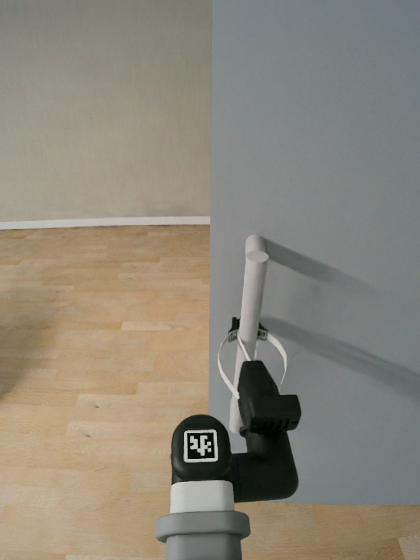

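Scene clock: 224.13 s.
earlier move: r1 done
r1.base_odometry: x=-2.977 y=+0.509 heading=-2.386
r1.turned_by_wheels: +0.000
r1.turned_by_imu: -0.004
r1.base_tilt: forward=-1.6 right=+1.2
r1.lidar_m: 1.54 1.52 1.44 0.98 1.15 0.93 0.91 1.01 1.59 1.69 1.85 2.84
r1.base_status: done
r1.joint_positions: lift_m=+0.685 arm_m=+0.000 wrist_yaw_rad=+3.142 wrist_pitch_rad=+0.002 wrist_roll_rad=+0.000 gripper_m=-0.019
r1.joint_status: all done
r1.measured_speeds: all 0
r1.motor_effort: lift_m=+24(28) arm_m=+4(4) wheel_0=+2(12) wheel_1=+0(9) wheel_2=-2(6)
r1.servo_current: wrist_yaw_rad=33(65) wrist_pitch_rad=46(52) wrist_roll_rad=59(72) gripper_m=52(65)
r1.hand_pose: x=-0.1176 y=+0.0872 z=+0.8622 quat_wxyz=(+0.000, -0.001, +0.000, +1.000) (m; r1's base frame)
r1.wrist_depth_mm: - 136 - - - - - / - 136 168 - - - - / 110 137 194 - - - - / 123 137 221 - - - - / - - - - - - - / - - 183 199 - - - / - 132 163 146 144 1983 -
r2.base_odometry: x=-3.597 y=+0.035 heading=-1.293
r2.turned_by_wheels: +0.000
r2.turned_by_imu: +0.001
r2.base_tilt: forward=-0.7 right=+0.0
r2.lidar_m: 0.45 3.46 1.54 4.79 2.09 1.52 1.44 1.46 1.05 1.01 0.69 0.53
r2.base_status: not commanded
r2.joint_positions: lift_m=+0.980 arm_m=+0.062 wrist_yaw_rad=-0.003 wrist_pitch_rad=+0.001 wrist_roll_rad=+0.000 gripper_m=-0.033
r2.joint_status: all done
r2.measured_speeds: all 0
r2.motor_effort: lift_m=+20(20) arm_m=-9(16) wheel_0=-2(3) wheel_1=+2(3) wheel_2=-1(6)
r2.servo_current: wrist_yaw_rad=59(65) wrist_pitch_rad=39(46) wrist_roll_rad=33(59) gripper_m=117(130)
r2.hand_pose: x=+0.5214 y=-0.0882 z=+1.1577 quat_wxyz=(+1.000, +0.000, +0.001, -0.001) (m; r2's base frame)
r2.wrist_depth_mm: - - 251 162 231 221 215 / - - 253 162 232 224 216 / - - 256 163 232 226 218 / - - 255 164 235 226 219 / - - 257 166 236 227 220 / - - 184 166 180 227 221 / - - 258 - 236 226 223
wait: 3.87 of 4 s (r1 has come to rest)
pictures: r1_head_camera, r1_head_left_camera, r2_head_camera
Images, in order (width x height): r1_head_camera 420x560, r1_head_left_camera 420x672, r2_head_camera 420x560.

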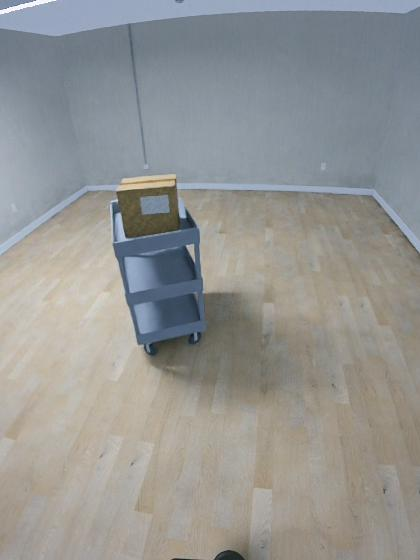

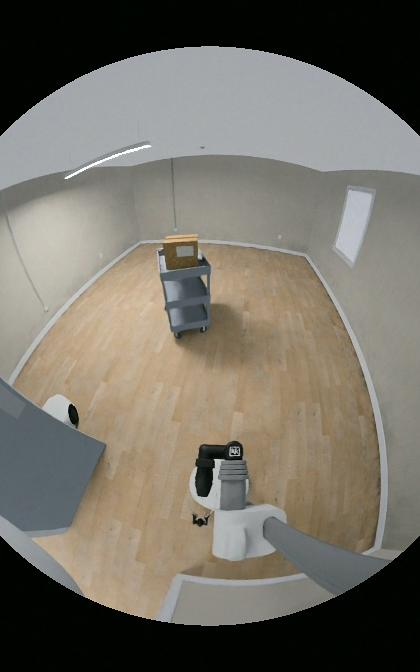

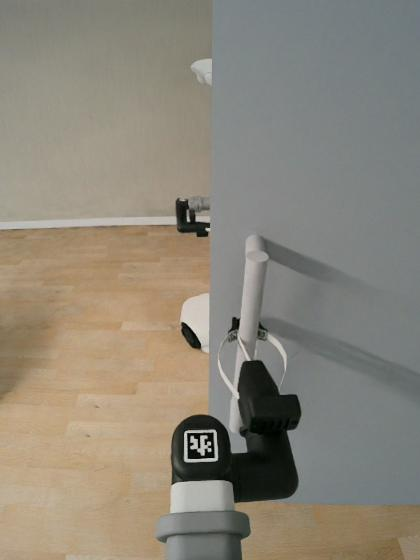

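Emit:
{"method": "move", "body": {
  "blocking": false,
  "r1": {"base":{"translate_m":1.98,"strafe_m":-0.22},"pace":"fast"}
}}

Emit:
{"method": "wait", "body": {
  "seconds": 7
}}

Emit:
{"method": "move", "body": {
  "blocking": false,
  "r1": {"base":{"translate_m":0.97,"strafe_m":0.2},"pace":"fast"}
}}

Emit:
{"method": "wait", "body": {
  "seconds": 5
}}

Emit:
{"method": "move", "body": {
  "blocking": false,
  "r1": {"base":{"strafe_m":0.62},"pace":"fast"}
}}

Emit:
{"method": "wait", "body": {
  "seconds": 4
}}

Emit:
{"method": "move", "body": {
  "blocking": false,
  "r1": {"base":{"rotate_rad":-2.79},"joints":{"gripper_m":0.1,"wrist_roll_rad":0},"pace":"fast"}
}}

Emit:
{"method": "wait", "body": {
  "seconds": 3
}}

Emit:
{"method": "move", "body": {
  "blocking": false,
  "r1": {"joints":{"wrist_yaw_rad":0}}
}}

Emit:
{"method": "wait", "body": {
  "seconds": 3,
  "cameras": ["r1_head_camera","r1_head_left_camera","r2_head_camera"]
}}

Scene clock: 246.03 s.
move: r1 moving
r1.base_odometry: x=-3.016 y=+0.480 heading=-2.386
r1.turned_by_wheels: +0.000
r1.turned_by_imu: +0.000
r1.base_tilt: forward=-1.6 right=+1.2
r1.lidar_m: 1.46 1.48 1.48 0.96 1.14 0.98 0.96 1.07 1.66 1.71 1.84 2.85
r1.base_status: translate_m moving; strafe_m moving
r1.joint_positions: lift_m=+0.685 arm_m=+0.000 wrist_yaw_rad=+3.142 wrist_pitch_rad=+0.002 wrist_roll_rad=+0.000 gripper_m=-0.019
r1.joint_status: not commanded
r1.measured_speeds: translate_m=+0.186 strafe_m=-0.019 rotate_rad=-0.001 lift_m=+0.000 arm_m=+0.000 wrist_yaw_rad=+0.000 wrist_pitch_rad=+0.000 wrist_roll_rad=+0.000
r1.motor_effort: lift_m=+24(24) arm_m=+4(4) wheel_0=+10(11) wheel_1=+4(6) wheel_2=-12(12)
r1.servo_current: wrist_yaw_rad=46(59) wrist_pitch_rad=39(46) wrist_roll_rad=46(59) gripper_m=52(59)
r1.hand_pose: x=-0.1176 y=+0.0872 z=+0.8622 quat_wxyz=(+0.000, -0.001, +0.000, +1.000) (m; r1's base frame)
r1.wrist_depth_mm: - 136 - - - - - / - 136 159 - - - - / - 131 198 - - - - / 118 137 208 - - - - / - - - - - - - / - - 183 198 - - - / - 133 163 147 144 1983 -
r2: as last shown
r2.turned_by_imu: +0.000
r2.base_tilt: forward=-0.7 right=+0.1
r2.lidar_m: 0.44 3.46 1.53 4.79 2.06 1.53 1.44 1.42 1.05 1.02 0.67 0.53
r2.motor_effort: lift_m=+20(21) arm_m=-9(9) wheel_0=-3(3) wheel_1=+2(3) wheel_2=-1(1)
r2.servo_current: wrist_yaw_rad=52(52) wrist_pitch_rad=46(46) wrist_roll_rad=39(52) gripper_m=117(124)
r2.wrist_depth_mm: - - 251 161 231 221 216 / - - 252 163 232 223 216 / - - 255 163 233 224 218 / - - 255 164 235 226 219 / - - 258 166 237 227 220 / - - 184 166 180 226 221 / - - 259 - 236 225 222
pictures: none

Scene clock: 251.87 s.
earlier move: r1 done
r1.base_odometry: x=-4.569 y=-0.690 heading=-2.385
r1.turned_by_wheels: +0.000
r1.turned_by_imu: +0.000
r1.base_tilt: forward=-1.6 right=+1.2
r1.lidar_m: 2.86 3.12 0.50 0.41 0.42 0.50 2.90 2.22 1.77 1.74 1.89 2.86
r1.base_status: done
r1.joint_positions: lift_m=+0.685 arm_m=+0.000 wrist_yaw_rad=+3.142 wrist_pitch_rad=+0.002 wrist_roll_rad=+0.000 gripper_m=-0.019
r1.joint_status: not commanded
r1.measured_speeds: all 0
r1.motor_effort: lift_m=+23(24) arm_m=+4(4) wheel_0=+2(11) wheel_1=+2(8) wheel_2=+0(12)
r1.servo_current: wrist_yaw_rad=52(72) wrist_pitch_rad=46(52) wrist_roll_rad=46(72) gripper_m=52(59)
r1.hand_pose: x=-0.1176 y=+0.0872 z=+0.8622 quat_wxyz=(+0.000, -0.001, +0.000, +1.000) (m; r1's base frame)
r1.wrist_depth_mm: - 137 - - - - - / - 137 - - - - - / 110 137 195 - - - - / 123 138 297 - - - - / - - - - - - 418 / - - - 198 - - 407 / - - 180 183 154 480 1921
r2.base_odometry: x=-3.597 y=+0.035 heading=-1.293
r2.turned_by_wheels: +0.000
r2.turned_by_imu: +0.001
r2.base_tilt: forward=-0.6 right=+0.1
r2.lidar_m: 0.46 3.44 1.53 4.79 2.02 1.51 1.44 1.42 1.05 1.01 0.69 0.55
r2.base_status: not commanded
r2.joint_positions: lift_m=+0.980 arm_m=+0.062 wrist_yaw_rad=-0.003 wrist_pitch_rad=+0.001 wrist_roll_rad=+0.000 gripper_m=-0.033
r2.joint_status: not commanded
r2.measured_speeds: all 0
r2.motor_effort: lift_m=+20(21) arm_m=-9(9) wheel_0=-2(3) wheel_1=+2(3) wheel_2=-1(1)
r2.servo_current: wrist_yaw_rad=52(65) wrist_pitch_rad=39(46) wrist_roll_rad=46(59) gripper_m=117(130)
r2.hand_pose: x=+0.5214 y=-0.0882 z=+1.1577 quat_wxyz=(+1.000, +0.000, +0.001, -0.001) (m; r2's base frame)
r2.wrist_depth_mm: - - 251 162 229 222 216 / - - 253 162 231 223 216 / - - 255 164 233 225 217 / - - 256 165 235 226 219 / - - 257 166 236 227 220 / - - 184 166 180 227 221 / - - 258 - 236 226 223
wait: 5.83 of 7 s (r1 has come to rest)
pictures: none

Scene clock: 252.37 s.
move: r1 moving
r1.base_odometry: x=-4.597 y=-0.730 heading=-2.385
r1.turned_by_wheels: +0.000
r1.turned_by_imu: +0.000
r1.base_tilt: forward=-1.6 right=+1.2
r1.lidar_m: 2.81 3.07 0.51 0.43 0.42 0.50 2.94 2.23 1.78 1.74 1.92 2.84
r1.base_status: translate_m moving; strafe_m moving
r1.joint_positions: lift_m=+0.685 arm_m=+0.000 wrist_yaw_rad=+3.142 wrist_pitch_rad=+0.002 wrist_roll_rad=+0.000 gripper_m=-0.019
r1.joint_status: not commanded
r1.measured_speeds: translate_m=+0.185 strafe_m=+0.038 rotate_rad=-0.003 lift_m=+0.000 arm_m=+0.000 wrist_yaw_rad=+0.000 wrist_pitch_rad=+0.000 wrist_roll_rad=+0.000
r1.motor_effort: lift_m=+23(24) arm_m=+4(4) wheel_0=+5(8) wheel_1=+8(11) wheel_2=-10(11)
r1.servo_current: wrist_yaw_rad=59(65) wrist_pitch_rad=39(46) wrist_roll_rad=52(65) gripper_m=52(59)
r1.hand_pose: x=-0.1176 y=+0.0872 z=+0.8622 quat_wxyz=(+0.000, -0.001, +0.000, +1.000) (m; r1's base frame)
r1.wrist_depth_mm: - 136 - - - - - / - 122 157 - - - - / - 125 182 - - - - / 113 136 218 - - - - / 224 - - - - - 439 / - - - 199 - - 442 / - - 180 183 154 504 -
r2: as last shown
r2.turned_by_imu: +0.000
r2.base_tilt: forward=-0.7 right=+0.1
r2.lidar_m: 0.45 3.45 1.56 4.80 2.06 1.52 1.44 1.44 1.04 1.02 0.68 0.52
r2.motor_effort: lift_m=+20(20) arm_m=-9(9) wheel_0=-2(3) wheel_1=+2(3) wheel_2=+0(1)
r2.servo_current: wrist_yaw_rad=39(59) wrist_pitch_rad=33(46) wrist_roll_rad=46(52) gripper_m=117(117)
r2.wrist_depth_mm: - - 251 161 230 222 216 / - - 253 163 232 224 216 / - - 254 163 234 224 218 / - - 255 165 235 226 219 / - - 258 166 237 227 220 / - - 184 166 180 227 221 / - - 259 - 236 226 222
pictures: none

Scene clock: 255.67 s.
earlier move: r1 done
r1.base_odometry: x=-5.137 y=-1.501 heading=-2.385
r1.turned_by_wheels: +0.000
r1.turned_by_imu: +0.001
r1.base_tilt: forward=-1.6 right=+1.3
r1.lidar_m: 1.91 2.12 2.68 2.65 2.88 0.75 1.02 2.64 2.08 2.04 2.29 1.97
r1.base_status: done
r1.joint_positions: lift_m=+0.685 arm_m=+0.000 wrist_yaw_rad=+3.142 wrist_pitch_rad=+0.002 wrist_roll_rad=+0.000 gripper_m=-0.019
r1.joint_status: not commanded
r1.measured_speeds: all 0
r1.motor_effort: lift_m=+23(24) arm_m=+4(4) wheel_0=+2(8) wheel_1=-1(11) wheel_2=+1(13)
r1.servo_current: wrist_yaw_rad=52(65) wrist_pitch_rad=46(52) wrist_roll_rad=65(72) gripper_m=59(59)
r1.hand_pose: x=-0.1176 y=+0.0873 z=+0.8622 quat_wxyz=(+0.000, -0.001, +0.000, +1.000) (m; r1's base frame)
r1.wrist_depth_mm: - 137 - - - - - / - 137 - - - - - / 110 137 194 - 1160 - - / 123 138 294 - 1118 - - / - - - - - - - / - - - 199 170 - - / - - 180 180 144 - 1921
r2.base_odometry: x=-3.597 y=+0.035 heading=-1.293
r2.turned_by_wheels: +0.000
r2.turned_by_imu: +0.000
r2.base_tilt: forward=-0.6 right=+0.1
r2.lidar_m: 0.46 3.46 1.56 4.79 2.05 1.51 1.44 1.44 1.04 1.01 0.70 0.54
r2.base_status: not commanded
r2.joint_positions: lift_m=+0.980 arm_m=+0.062 wrist_yaw_rad=-0.003 wrist_pitch_rad=+0.001 wrist_roll_rad=+0.000 gripper_m=-0.033
r2.joint_status: not commanded
r2.measured_speeds: all 0
r2.motor_effort: lift_m=+20(20) arm_m=-8(9) wheel_0=-2(3) wheel_1=+2(3) wheel_2=-1(1)
r2.servo_current: wrist_yaw_rad=46(59) wrist_pitch_rad=39(46) wrist_roll_rad=59(65) gripper_m=124(124)
r2.hand_pose: x=+0.5214 y=-0.0882 z=+1.1577 quat_wxyz=(+1.000, +0.000, +0.001, -0.001) (m; r2's base frame)
r2.wrist_depth_mm: - - 250 162 230 223 215 / - - 253 163 233 222 216 / - - 253 164 233 225 218 / - - 255 164 235 226 220 / - - 259 166 236 227 221 / - - 184 166 180 228 221 / - - 259 - 237 225 223
wait: 3.30 of 5 s (r1 has come to rest)
pictures: none

Scene clock: 256.17 s.
move: r1 moving
r1.base_odometry: x=-5.099 y=-1.541 heading=-2.385
r1.turned_by_wheels: +0.000
r1.turned_by_imu: +0.000
r1.base_tilt: forward=-1.6 right=+1.3
r1.lidar_m: 1.95 2.13 2.63 2.60 2.83 0.76 0.91 2.70 2.16 2.07 2.33 1.97
r1.base_status: strafe_m moving
r1.joint_positions: lift_m=+0.685 arm_m=+0.000 wrist_yaw_rad=+3.142 wrist_pitch_rad=+0.002 wrist_roll_rad=+0.000 gripper_m=-0.019
r1.joint_status: not commanded
r1.measured_speeds: translate_m=+0.001 strafe_m=+0.212 rotate_rad=-0.005 lift_m=+0.000 arm_m=+0.000 wrist_yaw_rad=+0.000 wrist_pitch_rad=+0.000 wrist_roll_rad=+0.000
r1.motor_effort: lift_m=+23(23) arm_m=+4(4) wheel_0=-12(12) wheel_1=+10(12) wheel_2=+0(1)
r1.servo_current: wrist_yaw_rad=52(65) wrist_pitch_rad=39(46) wrist_roll_rad=46(65) gripper_m=59(59)
r1.hand_pose: x=-0.1176 y=+0.0873 z=+0.8622 quat_wxyz=(+0.000, -0.001, +0.000, +1.000) (m; r1's base frame)
r1.wrist_depth_mm: - 135 - - - - - / - 125 165 - - - - / - 128 190 - 1118 - - / 117 136 241 - 1182 - - / 227 - - - - - - / - - - 198 179 - - / - - 179 179 144 - 1921
r2: as last shown
r2.base_tilt: forward=-0.6 right=+0.0
r2.lidar_m: 0.46 3.45 1.53 4.78 2.06 1.50 1.44 1.45 1.07 1.01 0.69 0.54
r2.motor_effort: lift_m=+20(20) arm_m=-9(9) wheel_0=-2(3) wheel_1=+2(3) wheel_2=-1(1)
r2.servo_current: wrist_yaw_rad=52(59) wrist_pitch_rad=39(46) wrist_roll_rad=46(59) gripper_m=117(124)
r2.wrist_depth_mm: - - 252 161 231 221 216 / - - 253 163 233 223 216 / - - 254 164 234 224 218 / - - 256 164 235 226 219 / - - 257 166 236 227 221 / - - 184 166 180 226 221 / - - 258 - 236 225 223
pictures: none

Scene clock: 258.50 s.
earlier move: r1 done
r1.base_odometry: x=-4.711 y=-1.952 heading=-2.385
r1.turned_by_wheels: +0.000
r1.turned_by_imu: +0.004
r1.base_tilt: forward=-1.6 right=+1.3
r1.lidar_m: 2.01 2.20 2.06 2.04 2.23 2.60 0.72 0.72 2.72 2.65 2.57 2.05
r1.base_status: done
r1.joint_positions: lift_m=+0.685 arm_m=+0.000 wrist_yaw_rad=+3.142 wrist_pitch_rad=+0.002 wrist_roll_rad=+0.000 gripper_m=-0.019
r1.joint_status: not commanded
r1.measured_speeds: all 0
r1.motor_effort: lift_m=+23(24) arm_m=+4(4) wheel_0=+2(14) wheel_1=-2(13) wheel_2=+0(2)
r1.servo_current: wrist_yaw_rad=46(72) wrist_pitch_rad=39(52) wrist_roll_rad=46(65) gripper_m=52(59)
r1.hand_pose: x=-0.1176 y=+0.0873 z=+0.8622 quat_wxyz=(+0.000, -0.001, +0.000, +1.000) (m; r1's base frame)
r1.wrist_depth_mm: - 137 - - - - - / - 137 - - - - - / 110 137 195 - - - - / 123 138 257 - - - - / - - - - - - - / - - 187 198 - - - / - - 164 147 154 1921 -
r2.base_odometry: x=-3.597 y=+0.035 heading=-1.293
r2.turned_by_wheels: +0.000
r2.turned_by_imu: +0.000
r2.base_tilt: forward=-0.6 right=+0.1
r2.lidar_m: 0.46 3.47 1.56 2.61 2.03 1.52 1.45 1.46 1.06 1.01 0.68 0.53
r2.base_status: not commanded
r2.joint_positions: lift_m=+0.980 arm_m=+0.062 wrist_yaw_rad=-0.003 wrist_pitch_rad=+0.001 wrist_roll_rad=+0.000 gripper_m=-0.033
r2.joint_status: not commanded
r2.measured_speeds: all 0
r2.motor_effort: lift_m=+20(20) arm_m=-9(9) wheel_0=-2(3) wheel_1=+3(3) wheel_2=-1(1)
r2.servo_current: wrist_yaw_rad=59(65) wrist_pitch_rad=39(46) wrist_roll_rad=52(65) gripper_m=117(124)
r2.hand_pose: x=+0.5214 y=-0.0882 z=+1.1577 quat_wxyz=(+1.000, +0.000, +0.001, -0.001) (m; r2's base frame)
r2.wrist_depth_mm: - - 251 162 231 222 215 / - - 253 162 232 223 216 / - - 254 163 234 225 219 / - - 255 164 235 227 219 / - - 258 166 236 226 221 / - - 183 166 180 227 222 / - - 258 - 236 226 224
wait: 2.33 of 4 s (r1 has come to rest)
pictures: none

Scene clock: 259.00 s.
move: r1 moving
r1.base_odometry: x=-4.711 y=-1.952 heading=-2.707
r1.turned_by_wheels: -0.322
r1.turned_by_imu: -0.323
r1.base_tilt: forward=-1.6 right=+1.3
r1.lidar_m: 2.02 2.03 2.27 2.02 2.06 2.51 0.80 0.73 3.01 2.66 2.66 2.25
r1.base_status: rotate_rad moving
r1.joint_positions: lift_m=+0.685 arm_m=+0.000 wrist_yaw_rad=+3.142 wrist_pitch_rad=+0.002 wrist_roll_rad=+0.000 gripper_m=+0.005
r1.joint_status: gripper_m moving; the others done
r1.measured_speeds: translate_m=+0.000 strafe_m=-0.001 rotate_rad=-1.241 lift_m=+0.000 arm_m=+0.000 wrist_yaw_rad=+0.000 wrist_pitch_rad=+0.000 wrist_roll_rad=+0.000
r1.motor_effort: lift_m=+23(24) arm_m=+4(4) wheel_0=+8(8) wheel_1=+10(10) wheel_2=+7(8)
r1.servo_current: wrist_yaw_rad=46(65) wrist_pitch_rad=46(52) wrist_roll_rad=52(52) gripper_m=72(72)
r1.hand_pose: x=-0.1176 y=+0.0873 z=+0.8622 quat_wxyz=(+0.000, -0.001, +0.000, +1.000) (m; r1's base frame)
r1.wrist_depth_mm: - 136 - - - - - / - 137 - - - - - / 110 137 193 - - - - / 123 137 257 - - - - / 137 - - - - - - / - - 191 204 184 - - / - 140 179 185 146 1983 -
r2: as last shown
r2.lidar_m: 0.45 3.46 1.52 2.61 2.04 1.50 1.44 1.42 1.04 1.02 0.69 0.54
r2.motor_effort: lift_m=+20(20) arm_m=-9(9) wheel_0=-2(3) wheel_1=+2(3) wheel_2=+0(1)
r2.servo_current: wrist_yaw_rad=46(59) wrist_pitch_rad=39(46) wrist_roll_rad=39(52) gripper_m=117(124)
r2.wrist_depth_mm: - - 251 161 230 222 215 / - - 252 163 232 223 216 / - - 254 163 233 224 219 / - - 256 164 235 226 219 / - - 257 166 236 228 221 / - - 184 166 180 226 221 / - - 258 - 236 225 223
pictures: none

Scene clock: 260.90 s.
earlier move: r1 done
r1.base_odometry: x=-4.711 y=-1.952 heading=+1.108
r1.turned_by_wheels: -2.468
r1.turned_by_imu: -2.482
r1.base_tilt: forward=-1.6 right=+1.3
r1.lidar_m: 0.70 2.80 2.63 2.78 2.10 2.01 2.11 2.17 2.07 2.13 2.72 0.75
r1.base_status: done
r1.joint_positions: lift_m=+0.685 arm_m=+0.000 wrist_yaw_rad=+3.142 wrist_pitch_rad=+0.002 wrist_roll_rad=+0.000 gripper_m=+0.100
r1.joint_status: all done
r1.measured_speeds: all 0
r1.motor_effort: lift_m=+22(24) arm_m=+4(4) wheel_0=+2(11) wheel_1=-1(12) wheel_2=-1(10)
r1.servo_current: wrist_yaw_rad=59(65) wrist_pitch_rad=46(52) wrist_roll_rad=59(65) gripper_m=39(104)
r1.hand_pose: x=-0.1176 y=+0.0873 z=+0.8624 quat_wxyz=(+0.000, -0.001, +0.000, +1.000) (m; r1's base frame)
r1.wrist_depth_mm: - 137 - - - - - / - 137 - - - - - / 110 137 194 - - - - / 123 138 296 - - - - / - - - - - - - / - - 216 - 198 - - / - 1921 1983 145 - 1708 -
r2.base_odometry: x=-3.597 y=+0.035 heading=-1.293
r2.turned_by_wheels: +0.000
r2.turned_by_imu: +0.000
r2.base_tilt: forward=-0.6 right=+0.1
r2.lidar_m: 0.47 3.45 1.54 2.60 2.05 1.50 1.43 1.42 1.07 0.99 0.67 0.54
r2.base_status: not commanded
r2.joint_positions: lift_m=+0.980 arm_m=+0.062 wrist_yaw_rad=-0.003 wrist_pitch_rad=+0.001 wrist_roll_rad=+0.000 gripper_m=-0.033
r2.joint_status: not commanded
r2.measured_speeds: all 0
r2.motor_effort: lift_m=+20(20) arm_m=-9(9) wheel_0=-2(3) wheel_1=+2(3) wheel_2=-1(1)
r2.servo_current: wrist_yaw_rad=46(59) wrist_pitch_rad=39(46) wrist_roll_rad=39(65) gripper_m=124(124)
r2.hand_pose: x=+0.5214 y=-0.0882 z=+1.1577 quat_wxyz=(+1.000, +0.000, +0.001, -0.001) (m; r2's base frame)
r2.wrist_depth_mm: - - 251 162 231 222 216 / - - 252 163 232 223 216 / - - 254 163 233 224 217 / - - 256 164 235 226 219 / - - 257 166 236 225 221 / - - 184 166 180 226 221 / - - 259 - 236 225 222
wait: 1.90 of 3 s (r1 has come to rest)
pictures: none

Scene clock: 261.40 s.
move: r1 moving
r1.base_odometry: x=-4.711 y=-1.952 heading=+1.108
r1.turned_by_wheels: +0.000
r1.turned_by_imu: +0.000
r1.base_tilt: forward=-1.6 right=+1.3
r1.lidar_m: 0.72 2.79 2.62 2.78 2.12 2.02 2.09 2.14 2.05 2.14 2.69 0.76
r1.base_status: not commanded
r1.joint_positions: lift_m=+0.685 arm_m=+0.000 wrist_yaw_rad=+2.553 wrist_pitch_rad=+0.002 wrist_roll_rad=+0.000 gripper_m=+0.100
r1.joint_status: wrist_yaw_rad moving
r1.measured_speeds: translate_m=+0.000 strafe_m=+0.000 rotate_rad=+0.000 lift_m=+0.000 arm_m=+0.000 wrist_yaw_rad=-1.821 wrist_pitch_rad=+0.000 wrist_roll_rad=+0.000
r1.motor_effort: lift_m=+22(22) arm_m=+4(4) wheel_0=+2(3) wheel_1=-1(2) wheel_2=-1(1)
r1.servo_current: wrist_yaw_rad=52(130) wrist_pitch_rad=39(46) wrist_roll_rad=33(65) gripper_m=39(46)
r1.hand_pose: x=-0.0206 y=+0.2327 z=+0.8624 quat_wxyz=(+0.290, -0.001, +0.000, +0.957) (m; r1's base frame)
r1.wrist_depth_mm: - - - - - - - / - - - - - - - / - - - - - - - / - - - - - - - / - - - - - - - / - - 216 - 198 - - / - 1921 1921 145 - 1863 -
r2: as last shown
r2.base_tilt: forward=-0.7 right=+0.0
r2.lidar_m: 0.46 3.47 1.55 2.58 2.06 1.48 1.43 1.40 1.06 1.00 0.68 0.54
r2.motor_effort: lift_m=+20(20) arm_m=-9(9) wheel_0=-2(3) wheel_1=+2(3) wheel_2=+0(1)
r2.servo_current: wrist_yaw_rad=46(59) wrist_pitch_rad=33(46) wrist_roll_rad=59(59) gripper_m=117(124)
r2.wrist_depth_mm: - - 250 162 232 222 216 / - - 253 162 231 224 216 / - - 254 163 234 224 218 / - - 255 164 235 226 219 / - - 257 166 235 226 221 / - - 184 166 180 227 222 / - - 258 - 236 224 222
pictures: none

Scene clock: 263.27 s.
earlier move: r1 done
r1.base_odometry: x=-4.711 y=-1.952 heading=+1.108
r1.turned_by_wheels: +0.000
r1.turned_by_imu: +0.000
r1.base_tilt: forward=-1.6 right=+1.3
r1.lidar_m: 0.72 2.80 2.64 2.74 2.11 2.02 2.09 2.15 2.06 2.15 2.70 0.74
r1.base_status: not commanded
r1.joint_positions: lift_m=+0.685 arm_m=+0.000 wrist_yaw_rad=+0.003 wrist_pitch_rad=+0.002 wrist_roll_rad=+0.000 gripper_m=+0.100
r1.joint_status: all done
r1.measured_speeds: all 0
r1.motor_effort: lift_m=+22(22) arm_m=+4(4) wheel_0=+2(3) wheel_1=-1(2) wheel_2=-1(1)
r1.servo_current: wrist_yaw_rad=59(130) wrist_pitch_rad=46(52) wrist_roll_rad=46(65) gripper_m=39(52)
r1.hand_pose: x=+0.4595 y=-0.0867 z=+0.8624 quat_wxyz=(+1.000, +0.000, +0.001, +0.001) (m; r1's base frame)
r1.wrist_depth_mm: - - - - - - - / - - - - - - - / - - - 820 778 - - / - - - 820 778 - - / - - - - - - - / - - 211 1182 198 - - / - 1863 1983 139 - 750 1756
r2.base_odometry: x=-3.597 y=+0.035 heading=-1.293
r2.turned_by_wheels: +0.000
r2.turned_by_imu: +0.000
r2.base_tilt: forward=-0.6 right=+0.1
r2.lidar_m: 0.47 3.45 1.53 2.61 2.05 1.51 1.45 1.42 1.05 1.00 0.69 0.51
r2.base_status: not commanded
r2.joint_positions: lift_m=+0.980 arm_m=+0.062 wrist_yaw_rad=-0.003 wrist_pitch_rad=+0.001 wrist_roll_rad=+0.000 gripper_m=-0.033
r2.joint_status: not commanded
r2.measured_speeds: all 0
r2.motor_effort: lift_m=+20(20) arm_m=-9(9) wheel_0=-2(3) wheel_1=+2(3) wheel_2=-1(1)
r2.servo_current: wrist_yaw_rad=39(59) wrist_pitch_rad=39(46) wrist_roll_rad=52(59) gripper_m=117(130)
r2.hand_pose: x=+0.5214 y=-0.0882 z=+1.1577 quat_wxyz=(+1.000, +0.000, +0.001, -0.001) (m; r2's base frame)
r2.wrist_depth_mm: - - 251 161 232 222 215 / - - 253 163 231 223 216 / - - 254 163 234 225 218 / - - 255 164 234 226 219 / - - 256 166 236 226 221 / - - 183 166 180 227 221 / - - 258 - 236 225 223
wait: 1.87 of 3 s (r1 has come to rest)
pictures: r1_head_camera, r1_head_left_camera, r2_head_camera
Images, in order (width x height): r1_head_camera 420x560, r1_head_left_camera 420x672, r2_head_camera 420x560.

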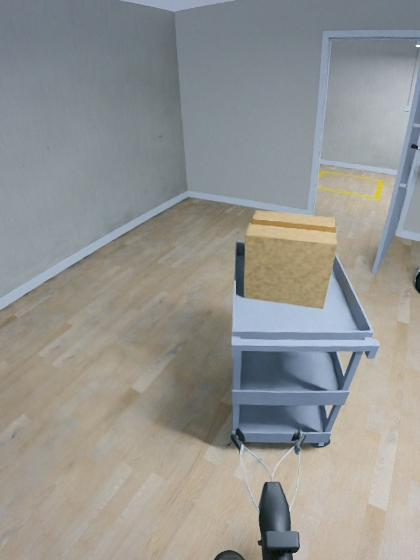

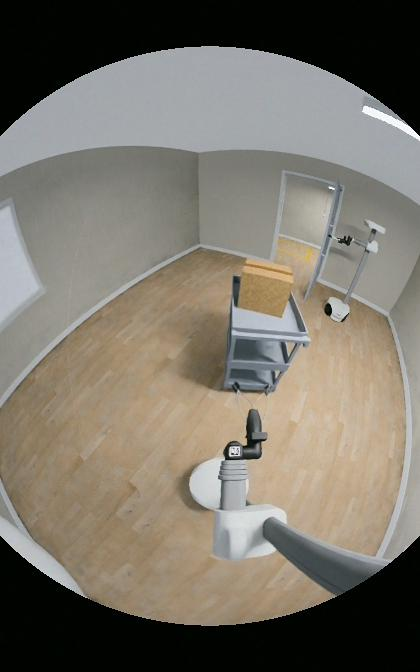

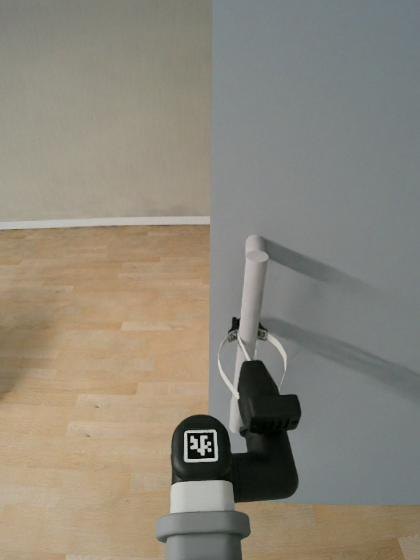

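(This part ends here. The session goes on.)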